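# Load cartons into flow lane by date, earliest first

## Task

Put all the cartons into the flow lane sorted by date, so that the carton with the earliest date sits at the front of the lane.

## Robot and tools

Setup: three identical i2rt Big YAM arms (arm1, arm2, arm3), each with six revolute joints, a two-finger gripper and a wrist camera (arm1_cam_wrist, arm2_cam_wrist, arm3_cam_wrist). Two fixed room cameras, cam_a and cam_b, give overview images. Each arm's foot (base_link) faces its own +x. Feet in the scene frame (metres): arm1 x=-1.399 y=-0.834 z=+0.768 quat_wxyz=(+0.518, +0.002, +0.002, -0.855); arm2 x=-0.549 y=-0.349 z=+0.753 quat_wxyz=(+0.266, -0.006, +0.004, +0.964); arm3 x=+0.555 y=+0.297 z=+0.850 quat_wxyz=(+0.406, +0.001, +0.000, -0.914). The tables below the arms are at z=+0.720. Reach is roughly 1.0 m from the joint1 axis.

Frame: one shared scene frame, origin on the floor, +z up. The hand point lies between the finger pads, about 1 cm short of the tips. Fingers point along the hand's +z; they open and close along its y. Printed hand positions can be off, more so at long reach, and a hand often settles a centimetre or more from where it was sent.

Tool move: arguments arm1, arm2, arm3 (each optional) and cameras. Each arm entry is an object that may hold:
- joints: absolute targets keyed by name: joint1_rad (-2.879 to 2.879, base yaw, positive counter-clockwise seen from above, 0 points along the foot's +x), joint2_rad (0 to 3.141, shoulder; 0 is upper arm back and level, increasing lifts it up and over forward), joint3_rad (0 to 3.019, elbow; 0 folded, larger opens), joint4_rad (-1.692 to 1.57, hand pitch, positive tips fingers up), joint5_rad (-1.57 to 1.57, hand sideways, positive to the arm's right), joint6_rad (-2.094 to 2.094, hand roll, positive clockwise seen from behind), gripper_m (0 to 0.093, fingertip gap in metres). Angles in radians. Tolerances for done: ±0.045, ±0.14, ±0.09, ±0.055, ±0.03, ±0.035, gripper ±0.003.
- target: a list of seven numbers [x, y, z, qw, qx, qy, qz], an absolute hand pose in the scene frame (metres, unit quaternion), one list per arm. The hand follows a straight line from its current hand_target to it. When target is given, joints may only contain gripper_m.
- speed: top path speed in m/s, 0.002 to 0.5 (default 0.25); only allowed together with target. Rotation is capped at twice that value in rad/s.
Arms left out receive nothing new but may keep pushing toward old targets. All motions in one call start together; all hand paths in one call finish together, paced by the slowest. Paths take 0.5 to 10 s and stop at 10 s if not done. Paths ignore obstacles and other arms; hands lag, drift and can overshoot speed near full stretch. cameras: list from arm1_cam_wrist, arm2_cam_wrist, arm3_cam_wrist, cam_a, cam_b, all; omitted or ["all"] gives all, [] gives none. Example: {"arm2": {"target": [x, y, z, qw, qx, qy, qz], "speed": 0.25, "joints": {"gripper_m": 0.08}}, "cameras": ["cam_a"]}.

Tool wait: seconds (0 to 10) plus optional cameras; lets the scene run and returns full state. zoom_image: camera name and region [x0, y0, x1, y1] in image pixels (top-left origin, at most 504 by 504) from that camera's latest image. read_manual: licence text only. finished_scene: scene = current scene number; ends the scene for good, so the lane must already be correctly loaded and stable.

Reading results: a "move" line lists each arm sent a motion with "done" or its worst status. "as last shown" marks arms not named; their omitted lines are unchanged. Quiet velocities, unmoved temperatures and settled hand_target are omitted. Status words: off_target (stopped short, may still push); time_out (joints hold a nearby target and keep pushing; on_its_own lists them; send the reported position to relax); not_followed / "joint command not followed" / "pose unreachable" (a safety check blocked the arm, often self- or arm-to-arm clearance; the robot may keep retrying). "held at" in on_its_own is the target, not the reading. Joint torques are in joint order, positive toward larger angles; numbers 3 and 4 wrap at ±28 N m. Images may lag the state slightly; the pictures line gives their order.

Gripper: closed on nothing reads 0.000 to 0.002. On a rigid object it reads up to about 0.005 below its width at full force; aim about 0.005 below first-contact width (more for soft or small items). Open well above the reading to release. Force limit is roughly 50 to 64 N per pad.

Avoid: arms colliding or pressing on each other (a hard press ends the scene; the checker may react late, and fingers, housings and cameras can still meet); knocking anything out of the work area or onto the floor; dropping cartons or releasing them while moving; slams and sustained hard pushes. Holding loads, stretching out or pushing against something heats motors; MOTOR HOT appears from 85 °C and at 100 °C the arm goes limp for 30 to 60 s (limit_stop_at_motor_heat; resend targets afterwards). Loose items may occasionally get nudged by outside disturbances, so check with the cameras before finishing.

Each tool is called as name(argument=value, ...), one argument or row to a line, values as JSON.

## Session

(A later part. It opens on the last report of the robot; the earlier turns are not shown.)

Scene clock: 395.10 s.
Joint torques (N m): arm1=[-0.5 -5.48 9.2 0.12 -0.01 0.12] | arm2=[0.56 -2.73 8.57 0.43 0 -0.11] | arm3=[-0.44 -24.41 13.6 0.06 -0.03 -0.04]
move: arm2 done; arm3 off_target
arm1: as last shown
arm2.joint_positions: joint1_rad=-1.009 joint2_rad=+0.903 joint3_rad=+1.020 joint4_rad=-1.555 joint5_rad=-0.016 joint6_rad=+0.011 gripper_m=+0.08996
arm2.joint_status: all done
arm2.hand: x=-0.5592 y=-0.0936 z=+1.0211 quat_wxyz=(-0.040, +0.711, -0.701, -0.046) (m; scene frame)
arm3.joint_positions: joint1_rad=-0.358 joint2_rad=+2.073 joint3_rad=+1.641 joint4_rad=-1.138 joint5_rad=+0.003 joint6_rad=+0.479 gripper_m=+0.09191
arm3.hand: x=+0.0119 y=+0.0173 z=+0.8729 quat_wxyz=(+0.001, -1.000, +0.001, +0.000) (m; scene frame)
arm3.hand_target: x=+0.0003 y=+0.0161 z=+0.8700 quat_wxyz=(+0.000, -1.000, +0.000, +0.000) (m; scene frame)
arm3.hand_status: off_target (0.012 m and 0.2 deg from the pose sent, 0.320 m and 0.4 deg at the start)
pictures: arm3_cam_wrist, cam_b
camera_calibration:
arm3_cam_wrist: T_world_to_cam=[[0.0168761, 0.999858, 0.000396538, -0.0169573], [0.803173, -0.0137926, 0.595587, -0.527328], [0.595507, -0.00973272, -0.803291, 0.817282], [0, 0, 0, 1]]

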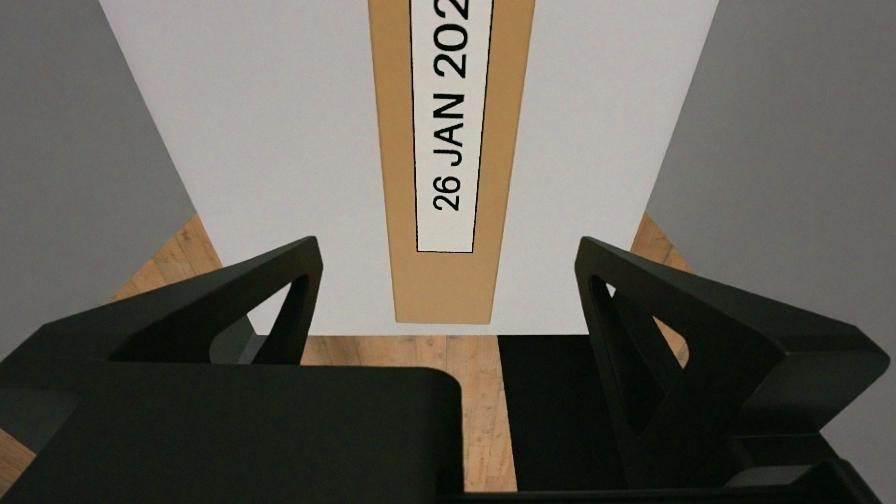

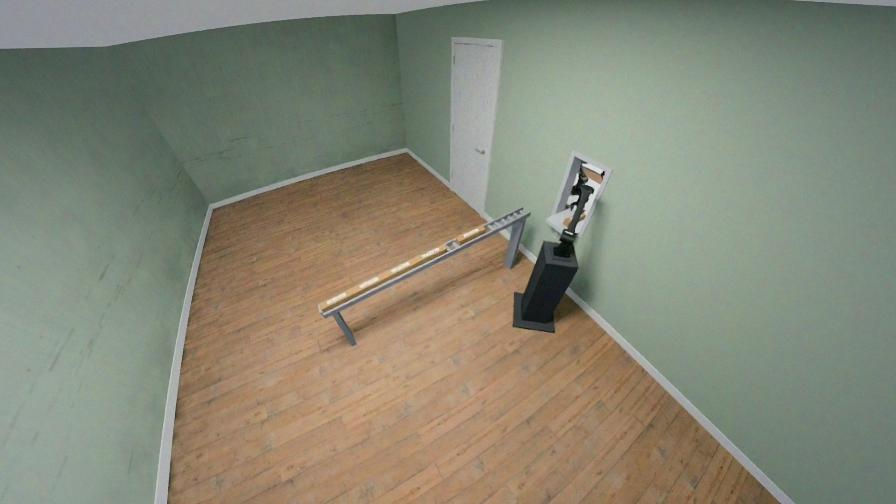

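Rolling along. Same recipe for the last.

move(
  arm3={"target":[-0.002,0.019,0.77,0,1,0,0],"speed":0.1},
  cameras=["arm3_cam_wrist"],
)

move(
  arm3={"joints":{"gripper_m":0.05}},
  cameras=["arm3_cam_wrist"],
)

move(
  arm3={"target":[0.03,0.02,0.97,0,1,0,0],"speed":0.15},
  cameras=["arm3_cam_wrist"],
)

move(
  arm3={"target":[0.27,0.07,1.03,0,1,0,0],"speed":0.2},
  cameras=["cam_b"],
)

move(
  arm3={"target":[0.58,-0.30,1.0,0,1,0,0],"speed":0.25},
  cameras=["cam_b"],
)

zoom_image(
  camera="cam_b",
  region=[310, 170, 550, 330],
)

move(
  arm3={"target":[0.53,-0.342,0.825,0.02,0.998,0,-0.043],"speed":0.12},
  cameras=["arm3_cam_wrist"],
)

Scene clock: 401.20 s.
Joint torques (N m): arm1=[-0.56 -5.48 9.2 0.13 -0.01 0.13] | arm2=[0.5 -2.67 8.58 0.44 0 -0.11] | arm3=[-0.79 -25.64 9.33 0.72 -0.02 -0.04]
move: arm3 off_target
arm1, arm2: as last shown
arm3.joint_positions: joint1_rad=-0.360 joint2_rad=+2.206 joint3_rad=+1.621 joint4_rad=-0.967 joint5_rad=+0.003 joint6_rad=+0.474 gripper_m=+0.09191
arm3.hand: x=-0.0006 y=+0.0120 z=+0.7874 quat_wxyz=(-0.003, -1.000, -0.001, +0.008) (m; scene frame)
arm3.hand_target: x=-0.0015 y=+0.0191 z=+0.7704 quat_wxyz=(+0.000, -1.000, +0.000, +0.000) (m; scene frame)
arm3.hand_status: off_target (0.019 m and 1.0 deg from the pose sent, 0.104 m and 0.2 deg at the start)
pictures: arm3_cam_wrist
camera_calibration:
arm3_cam_wrist: T_world_to_cam=[[0.0130073, 0.999879, -0.00854412, -0.00441723], [0.812693, -0.00559323, 0.582665, -0.456394], [0.582547, -0.0145226, -0.812667, 0.763386], [0, 0, 0, 1]]

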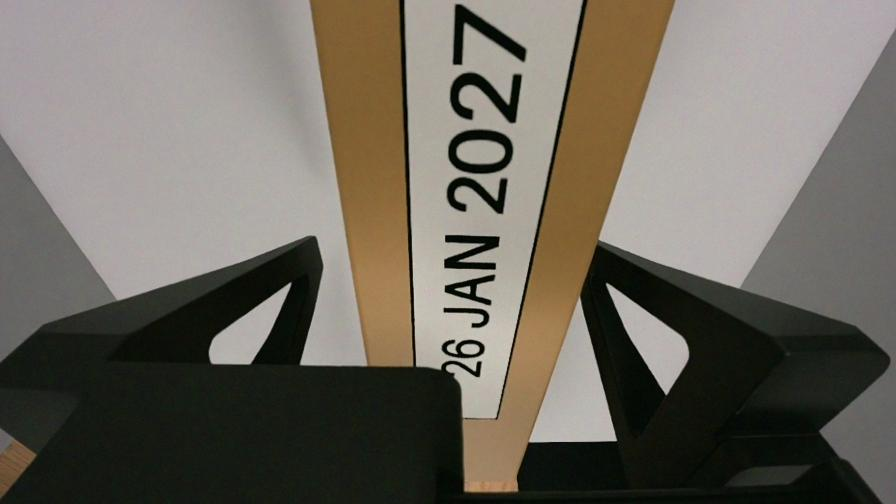

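Scene clock: 401.93 s.
Joint torques (N m): arm1=[-0.56 -5.42 9.2 0.12 -0.01 0.12] | arm2=[0.56 -2.73 8.58 0.42 0 -0.11] | arm3=[-0.67 -25.35 9.33 0.75 -0.02 -0.02]
move: arm3 off_target
arm1.joint_positions: joint1_rad=+1.017 joint2_rad=+0.910 joint3_rad=+0.998 joint4_rad=-1.519 joint5_rad=+0.005 joint6_rad=-0.008 gripper_m=+0.08998
arm1.hand: x=-1.2687 y=-1.0577 z=+1.0277 quat_wxyz=(-0.059, -0.490, -0.869, +0.034) (m; scene frame)
arm2: as last shown
arm3.joint_positions: joint1_rad=-0.362 joint2_rad=+2.206 joint3_rad=+1.621 joint4_rad=-0.967 joint5_rad=+0.003 joint6_rad=+0.473 gripper_m=+0.05831
arm3.joint_status: gripper_m off_target (ended at +0.05834, target +0.05000)
arm3.hand: x=-0.0012 y=+0.0131 z=+0.7874 quat_wxyz=(-0.003, -1.000, -0.001, +0.008) (m; scene frame)
pictures: arm3_cam_wrist
camera_calibration:
arm3_cam_wrist: T_world_to_cam=[[0.014149, 0.999862, -0.008707, -0.00529586], [0.812887, -0.00643156, 0.582386, -0.455648], [0.58225, -0.015318, -0.812865, 0.763933], [0, 0, 0, 1]]

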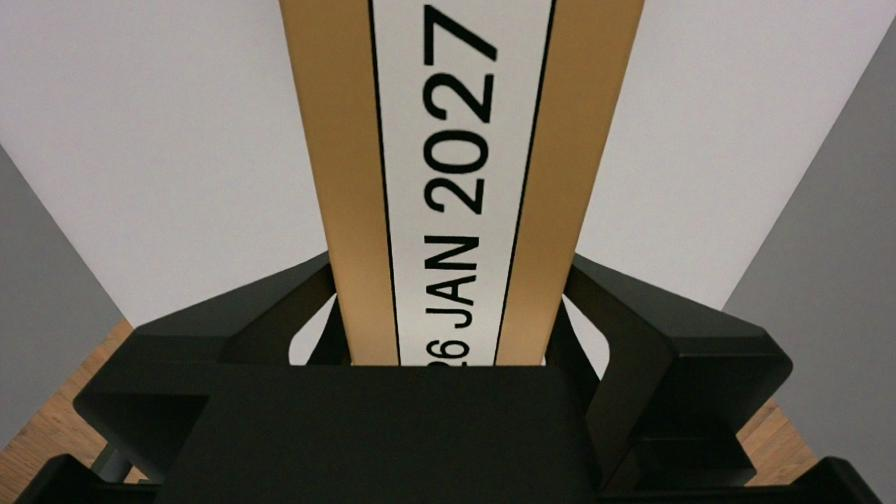

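Scene clock: 404.17 s.
Joint torques (N m): arm1=[-0.56 -5.42 9.21 0.16 -0.01 0.12] | arm2=[0.5 -2.73 8.55 0.43 0 -0.11] | arm3=[1.14 -28.04 15.71 -0.14 0.02 0.15]
move: arm3 off_target
arm1, arm2: as last shown
arm3.joint_positions: joint1_rad=-0.360 joint2_rad=+1.962 joint3_rad=+1.629 joint4_rad=-1.313 joint5_rad=+0.002 joint6_rad=+0.478 gripper_m=+0.05831
arm3.hand: x=+0.0462 y=+0.0362 z=+0.9333 quat_wxyz=(+0.018, -0.999, +0.001, -0.034) (m; scene frame)
arm3.hand_target: x=+0.0319 y=+0.0210 z=+0.9703 quat_wxyz=(+0.000, -1.000, +0.000, +0.000) (m; scene frame)
arm3.hand_status: off_target (0.043 m and 4.4 deg from the pose sent, 0.185 m and 1.0 deg at the start)
pictures: arm3_cam_wrist
camera_calibration:
arm3_cam_wrist: T_world_to_cam=[[0.0164451, 0.999258, 0.0348411, -0.0685939], [0.760412, -0.0351252, 0.64849, -0.637201], [0.649232, 0.0158291, -0.760426, 0.802152], [0, 0, 0, 1]]

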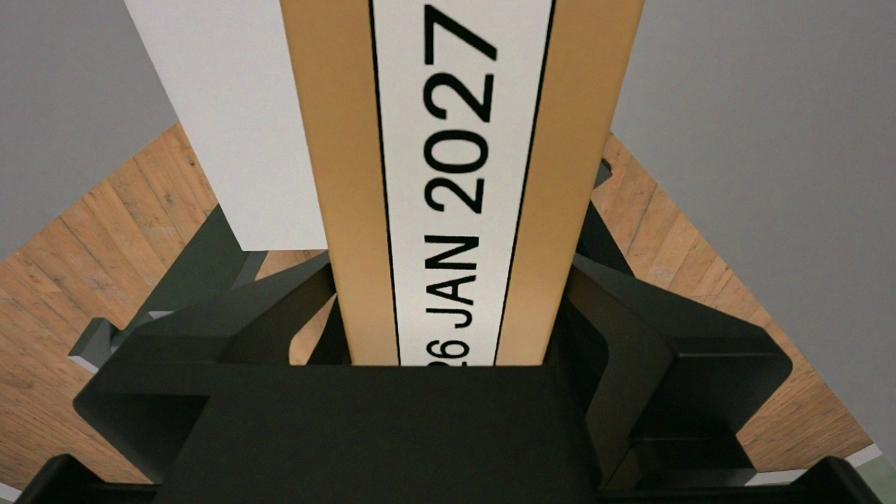

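Scene clock: 406.30 s.
Joint torques (N m): arm1=[-0.56 -5.42 9.18 0.12 -0.01 0.12] | arm2=[0.5 -2.73 8.57 0.43 0 -0.11] | arm3=[1.08 -15.09 11.75 0.02 0.18 0.16]
move: arm3 off_target
arm1, arm2: as last shown
arm3.joint_positions: joint1_rad=-0.170 joint2_rad=+1.333 joint3_rad=+1.070 joint4_rad=-1.328 joint5_rad=-0.002 joint6_rad=+0.667 gripper_m=+0.05831
arm3.hand: x=+0.2692 y=+0.0733 z=+1.0190 quat_wxyz=(+0.006, -1.000, +0.000, -0.010) (m; scene frame)
arm3.hand_target: x=+0.2700 y=+0.0702 z=+1.0298 quat_wxyz=(+0.000, -1.000, +0.000, +0.000) (m; scene frame)
arm3.hand_status: off_target (0.012 m and 1.3 deg from the pose sent, 0.246 m and 4.4 deg at the start)
pictures: cam_b

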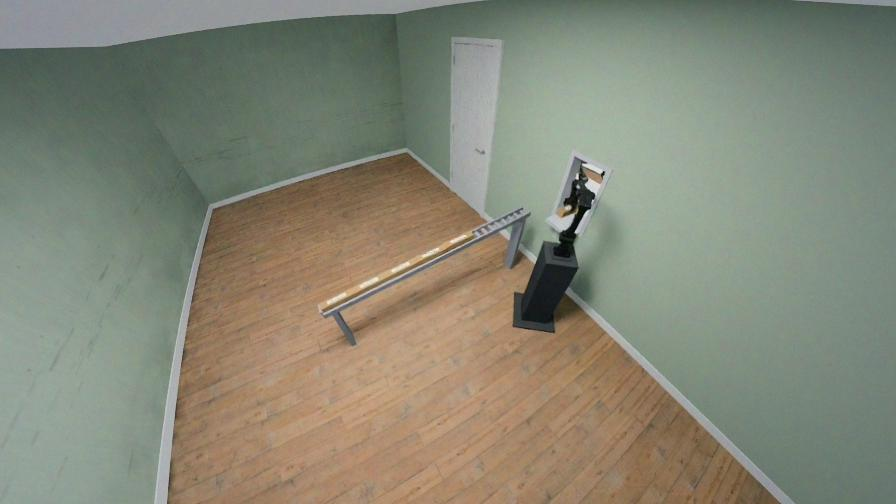

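Scene clock: 409.30 s.
Joint torques (N m): arm1=[-0.5 -5.42 9.2 0.14 -0.01 0.12] | arm2=[0.5 -2.67 8.57 0.42 0 -0.11] | arm3=[-0.03 -25.17 16.39 -0.18 0.24 0.17]
move: arm3 off_target
arm1, arm2: as last shown
arm3.joint_positions: joint1_rad=+0.781 joint2_rad=+1.931 joint3_rad=+1.701 joint4_rad=-1.389 joint5_rad=-0.002 joint6_rad=+1.605 gripper_m=+0.05831
arm3.hand: x=+0.5809 y=-0.2807 z=+0.9783 quat_wxyz=(+0.024, -1.000, -0.006, -0.001) (m; scene frame)
arm3.hand_target: x=+0.5799 y=-0.2986 z=+1.0002 quat_wxyz=(-0.001, -1.000, +0.000, +0.000) (m; scene frame)
arm3.hand_status: off_target (0.029 m and 2.9 deg from the pose sent, 0.486 m and 1.3 deg at the start)
pictures: cam_b

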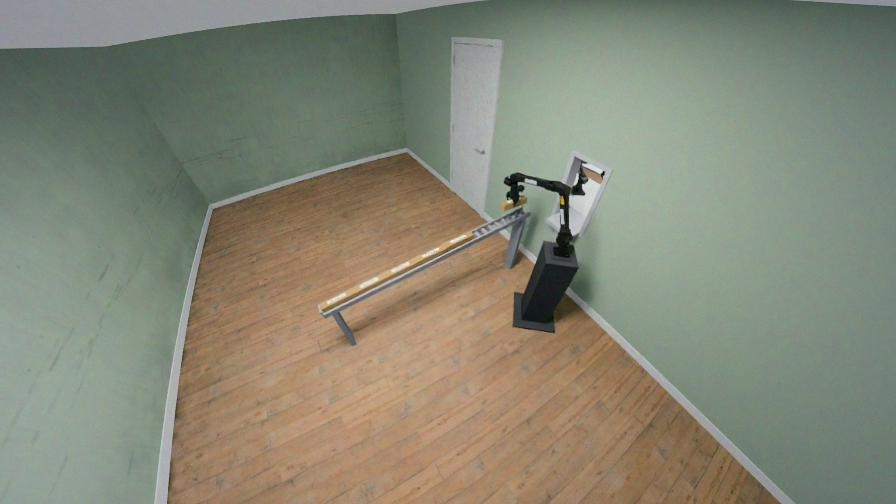

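Scaled by 2.100 from the camera's 896x504 image, which has a finer 1280x720 frame.

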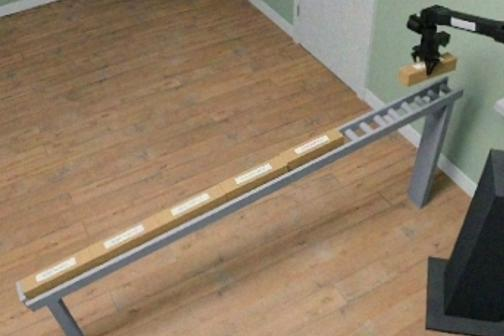

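Scene clock: 411.73 s.
Joint torques (N m): arm1=[-0.5 -5.48 9.21 0.12 -0.01 0.12] | arm2=[0.5 -2.73 8.57 0.42 0 -0.11] | arm3=[-0.56 -28.75 10.81 0.65 0.36 -0.02]
move: arm3 off_target
arm1, arm2: as last shown
arm3.joint_positions: joint1_rad=+0.730 joint2_rad=+2.183 joint3_rad=+1.665 joint4_rad=-1.040 joint5_rad=+0.082 joint6_rad=+1.563 gripper_m=+0.05831
arm3.hand: x=+0.5369 y=-0.3324 z=+0.8168 quat_wxyz=(-0.006, -0.999, -0.001, +0.040) (m; scene frame)
arm3.hand_target: x=+0.5299 y=-0.3417 z=+0.8251 quat_wxyz=(-0.020, -0.999, +0.000, +0.043) (m; scene frame)
arm3.hand_status: off_target (0.014 m and 1.7 deg from the pose sent, 0.173 m and 7.2 deg at the start)
pictures: arm3_cam_wrist
camera_calibration:
arm3_cam_wrist: T_world_to_cam=[[0.0128582, 0.999798, -0.0154254, 0.338941], [0.848409, -0.00274438, 0.529335, -0.886952], [0.529186, -0.0198933, -0.848273, 0.525109], [0, 0, 0, 1]]

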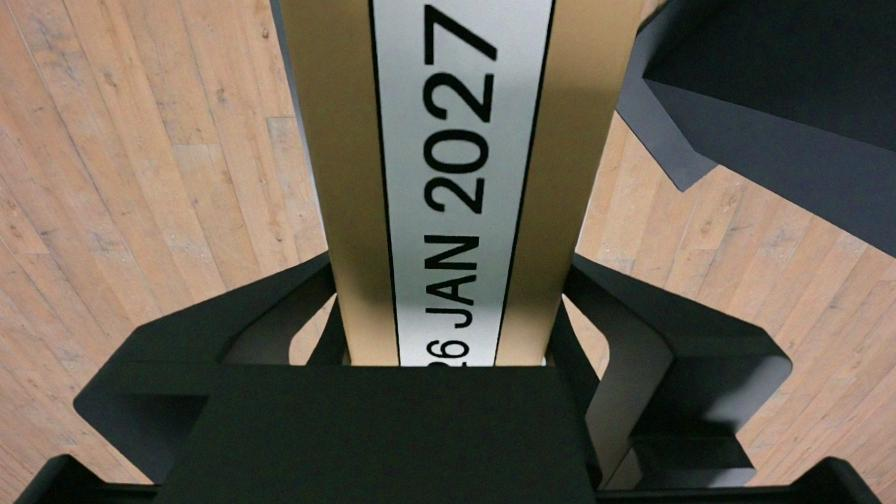

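move(
  arm3={"target":[0.53,-0.340,0.795,0.0,0.999,0,-0.043],"speed":0.05},
  cameras=[],
)

move(
  arm3={"target":[0.53,-0.334,0.765,0.0,0.999,0,-0.043],"speed":0.04},
  cameras=["arm3_cam_wrist"],
)

Scene clock: 415.03 s.
Joint torques (N m): arm1=[-0.56 -5.42 9.21 0.13 -0.01 0.12] | arm2=[0.44 -2.67 8.58 0.43 0 -0.12] | arm3=[-0.56 -27.75 12.03 0.44 0.18 0.01]
move: arm3 off_target
arm1, arm2: as last shown
arm3.joint_positions: joint1_rad=+0.730 joint2_rad=+2.229 joint3_rad=+1.665 joint4_rad=-1.037 joint5_rad=+0.088 joint6_rad=+1.562 gripper_m=+0.05831
arm3.hand: x=+0.5360 y=-0.3250 z=+0.7890 quat_wxyz=(+0.016, -0.999, -0.003, +0.043) (m; scene frame)
arm3.hand_target: x=+0.5299 y=-0.3395 z=+0.7952 quat_wxyz=(+0.000, -0.999, +0.000, +0.043) (m; scene frame)
arm3.hand_status: off_target (0.017 m and 1.8 deg from the pose sent, 0.024 m and 0.8 deg at the start)
pictures: none

Scene clock: 416.30 s.
Joint torques (N m): arm1=[-0.56 -5.42 9.2 0.13 -0.01 0.13] | arm2=[0.56 -2.67 8.57 0.43 0 -0.12] | arm3=[-0.5 -25.41 9.1 1.31 0.16 -0.01]
move: arm3 off_target
arm1: as last shown
arm2.joint_positions: joint1_rad=-1.009 joint2_rad=+0.903 joint3_rad=+1.020 joint4_rad=-1.555 joint5_rad=-0.016 joint6_rad=+0.011 gripper_m=+0.08996
arm2.hand: x=-0.5592 y=-0.0936 z=+1.0211 quat_wxyz=(-0.040, +0.711, -0.701, -0.046) (m; scene frame)
arm3.joint_positions: joint1_rad=+0.730 joint2_rad=+2.231 joint3_rad=+1.661 joint4_rad=-0.991 joint5_rad=+0.089 joint6_rad=+1.562 gripper_m=+0.05831
arm3.hand: x=+0.5359 y=-0.3344 z=+0.7867 quat_wxyz=(-0.005, -0.999, -0.002, +0.043) (m; scene frame)
arm3.hand_target: x=+0.5300 y=-0.3332 z=+0.7655 quat_wxyz=(+0.000, -0.999, +0.000, +0.043) (m; scene frame)
arm3.hand_status: off_target (0.022 m and 0.6 deg from the pose sent, 0.026 m and 1.8 deg at the start)
pictures: arm3_cam_wrist
camera_calibration:
arm3_cam_wrist: T_world_to_cam=[[0.0113135, 0.999846, -0.0134374, 0.339706], [0.851831, -0.00259892, 0.52381, -0.867576], [0.523695, -0.0173726, -0.851729, 0.506617], [0, 0, 0, 1]]

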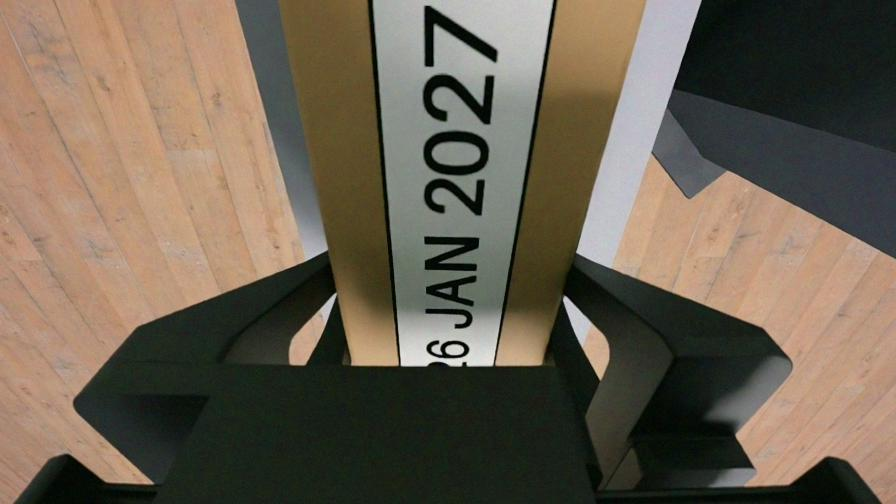

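move(
  arm3={"joints":{"gripper_m":0.075}},
  cameras=[],
)

wait(
  seconds=3,
  cameras=["arm3_cam_wrist"],
)

move(
  arm3={"target":[0.58,-0.30,0.97,0,1,0,0],"joints":{"gripper_m":0.092},"speed":0.2},
  cameras=["cam_b"],
)

wait(
  seconds=2,
  cameras=["cam_b"],
)

zoom_image(
  camera="cam_b",
  region=[310, 170, 550, 330],
)

Scene clock: 419.80 s.
Joint torques (N m): arm1=[-0.56 -5.42 9.2 0.12 -0.01 0.11] | arm2=[0.5 -2.73 8.57 0.43 0 -0.12] | arm3=[-0.21 -25.41 9.05 0.68 0.14 0.02]
move: arm3 done
arm1, arm2: as last shown
arm3.joint_positions: joint1_rad=+0.730 joint2_rad=+2.232 joint3_rad=+1.661 joint4_rad=-0.975 joint5_rad=+0.088 joint6_rad=+1.562 gripper_m=+0.07486
arm3.joint_status: all done
arm3.hand: x=+0.5359 y=-0.3380 z=+0.7861 quat_wxyz=(-0.012, -0.999, -0.002, +0.043) (m; scene frame)
pictures: none

Scene clock: 422.80 s.
Joint torques (N m): arm1=[-0.56 -5.42 9.21 0.12 0 0.12] | arm2=[0.56 -2.67 8.57 0.43 0 -0.11] | arm3=[-0.32 -25.47 9.1 0.65 0.15 0]
arm1.joint_positions: joint1_rad=+1.017 joint2_rad=+0.910 joint3_rad=+0.998 joint4_rad=-1.519 joint5_rad=+0.005 joint6_rad=-0.008 gripper_m=+0.08998
arm1.hand: x=-1.2687 y=-1.0577 z=+1.0277 quat_wxyz=(-0.059, -0.490, -0.869, +0.034) (m; scene frame)
arm2.joint_positions: joint1_rad=-1.009 joint2_rad=+0.903 joint3_rad=+1.020 joint4_rad=-1.555 joint5_rad=-0.016 joint6_rad=+0.011 gripper_m=+0.08996
arm2.hand: x=-0.5592 y=-0.0936 z=+1.0211 quat_wxyz=(-0.040, +0.711, -0.701, -0.046) (m; scene frame)
arm3.joint_positions: joint1_rad=+0.730 joint2_rad=+2.232 joint3_rad=+1.661 joint4_rad=-0.975 joint5_rad=+0.088 joint6_rad=+1.562 gripper_m=+0.07494
arm3.joint_status: all done
arm3.hand: x=+0.5359 y=-0.3381 z=+0.7861 quat_wxyz=(-0.012, -0.999, -0.002, +0.043) (m; scene frame)
wait: 3.00 s; at rest by 0.27 s
pictures: arm3_cam_wrist
camera_calibration:
arm3_cam_wrist: T_world_to_cam=[[0.0113437, 0.999535, -0.0283088, 0.354971], [0.851669, 0.00517665, 0.524054, -0.864768], [0.523957, -0.0300545, -0.851215, 0.501151], [0, 0, 0, 1]]

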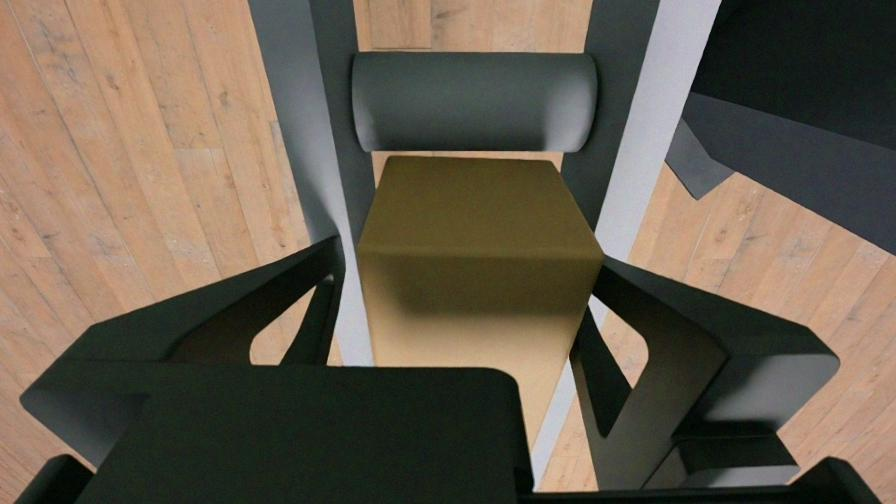

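Scene clock: 424.70 s.
Joint torques (N m): arm1=[-0.56 -5.42 9.2 0.13 -0.01 0.11] | arm2=[0.5 -2.61 8.58 0.42 0 -0.11] | arm3=[1.2 -24.88 14.09 -0.13 0.02 0.16]
move: arm3 off_target
arm1, arm2: as last shown
arm3.joint_positions: joint1_rad=+0.770 joint2_rad=+1.949 joint3_rad=+1.675 joint4_rad=-1.322 joint5_rad=+0.005 joint6_rad=+1.606 gripper_m=+0.09191
arm3.joint_status: all done
arm3.hand: x=+0.5742 y=-0.2886 z=+0.9582 quat_wxyz=(+0.012, -1.000, +0.000, +0.002) (m; scene frame)
arm3.hand_target: x=+0.5801 y=-0.2995 z=+0.9700 quat_wxyz=(+0.000, -1.000, +0.000, +0.000) (m; scene frame)
arm3.hand_status: off_target (0.017 m and 1.4 deg from the pose sent, 0.193 m and 5.2 deg at the start)
pictures: cam_b

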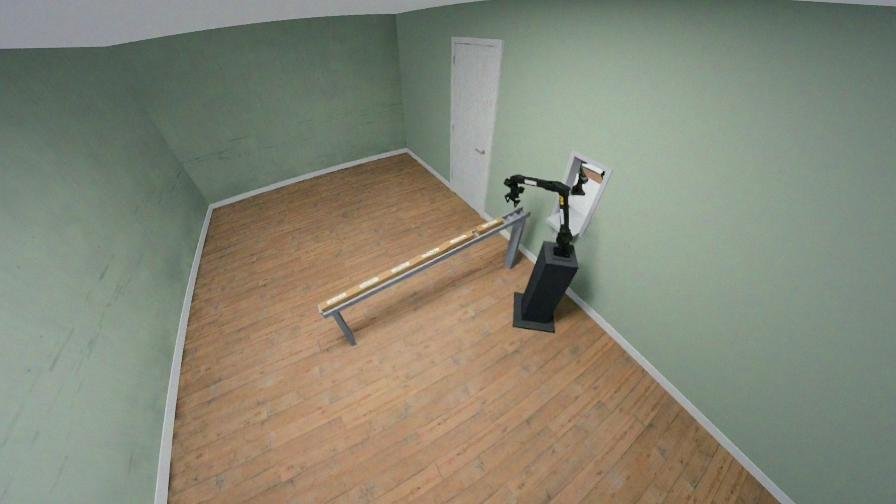

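Scene clock: 426.70 s.
Joint torques (N m): arm1=[-0.56 -5.42 9.22 0.12 -0.01 0.12] | arm2=[0.5 -2.67 8.58 0.43 0 -0.12] | arm3=[1.03 -25.17 14.04 -0.09 0.01 0.15]
arm1.joint_positions: joint1_rad=+1.017 joint2_rad=+0.910 joint3_rad=+0.998 joint4_rad=-1.519 joint5_rad=+0.005 joint6_rad=-0.008 gripper_m=+0.08998
arm1.hand: x=-1.2687 y=-1.0577 z=+1.0277 quat_wxyz=(-0.059, -0.490, -0.869, +0.034) (m; scene frame)
arm2.joint_positions: joint1_rad=-1.009 joint2_rad=+0.903 joint3_rad=+1.020 joint4_rad=-1.555 joint5_rad=-0.016 joint6_rad=+0.011 gripper_m=+0.08996
arm2.hand: x=-0.5592 y=-0.0936 z=+1.0211 quat_wxyz=(-0.040, +0.711, -0.701, -0.046) (m; scene frame)
arm3.joint_positions: joint1_rad=+0.770 joint2_rad=+1.949 joint3_rad=+1.675 joint4_rad=-1.322 joint5_rad=+0.005 joint6_rad=+1.607 gripper_m=+0.09191
arm3.joint_status: all done
arm3.hand: x=+0.5742 y=-0.2886 z=+0.9582 quat_wxyz=(+0.012, -1.000, +0.000, +0.002) (m; scene frame)
arm3.hand_target: x=+0.5801 y=-0.2995 z=+0.9700 quat_wxyz=(+0.000, -1.000, +0.000, +0.000) (m; scene frame)
arm3.hand_status: off_target (0.017 m and 1.4 deg from the pose sent, 0.193 m and 5.2 deg at the start)
wait: 2.00 s; at rest by 0.27 s
pictures: cam_b

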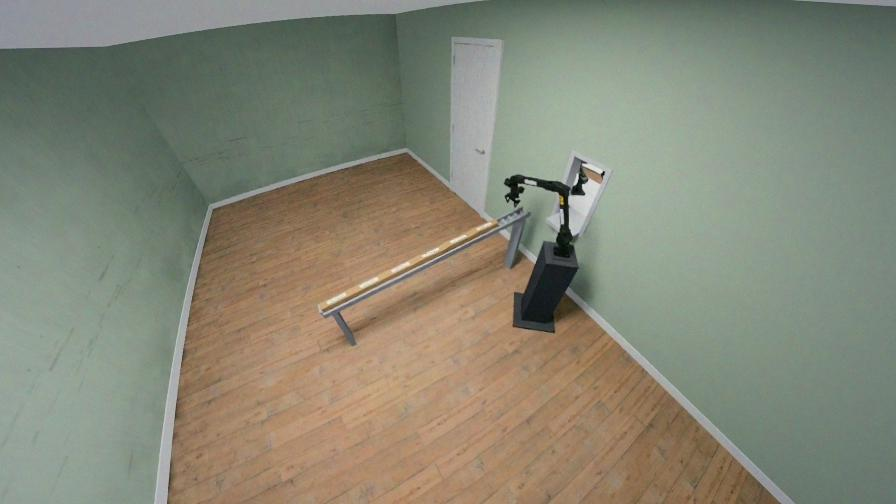

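Scaled by 2.100 from the camera's 896x504 image, which has a finer 1280x720 frame.

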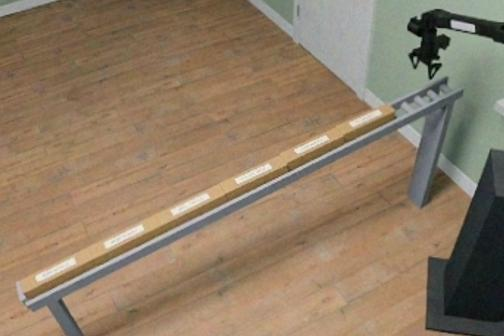

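finished_scene(
  scene=2,
)

The scene is finished: the task was done.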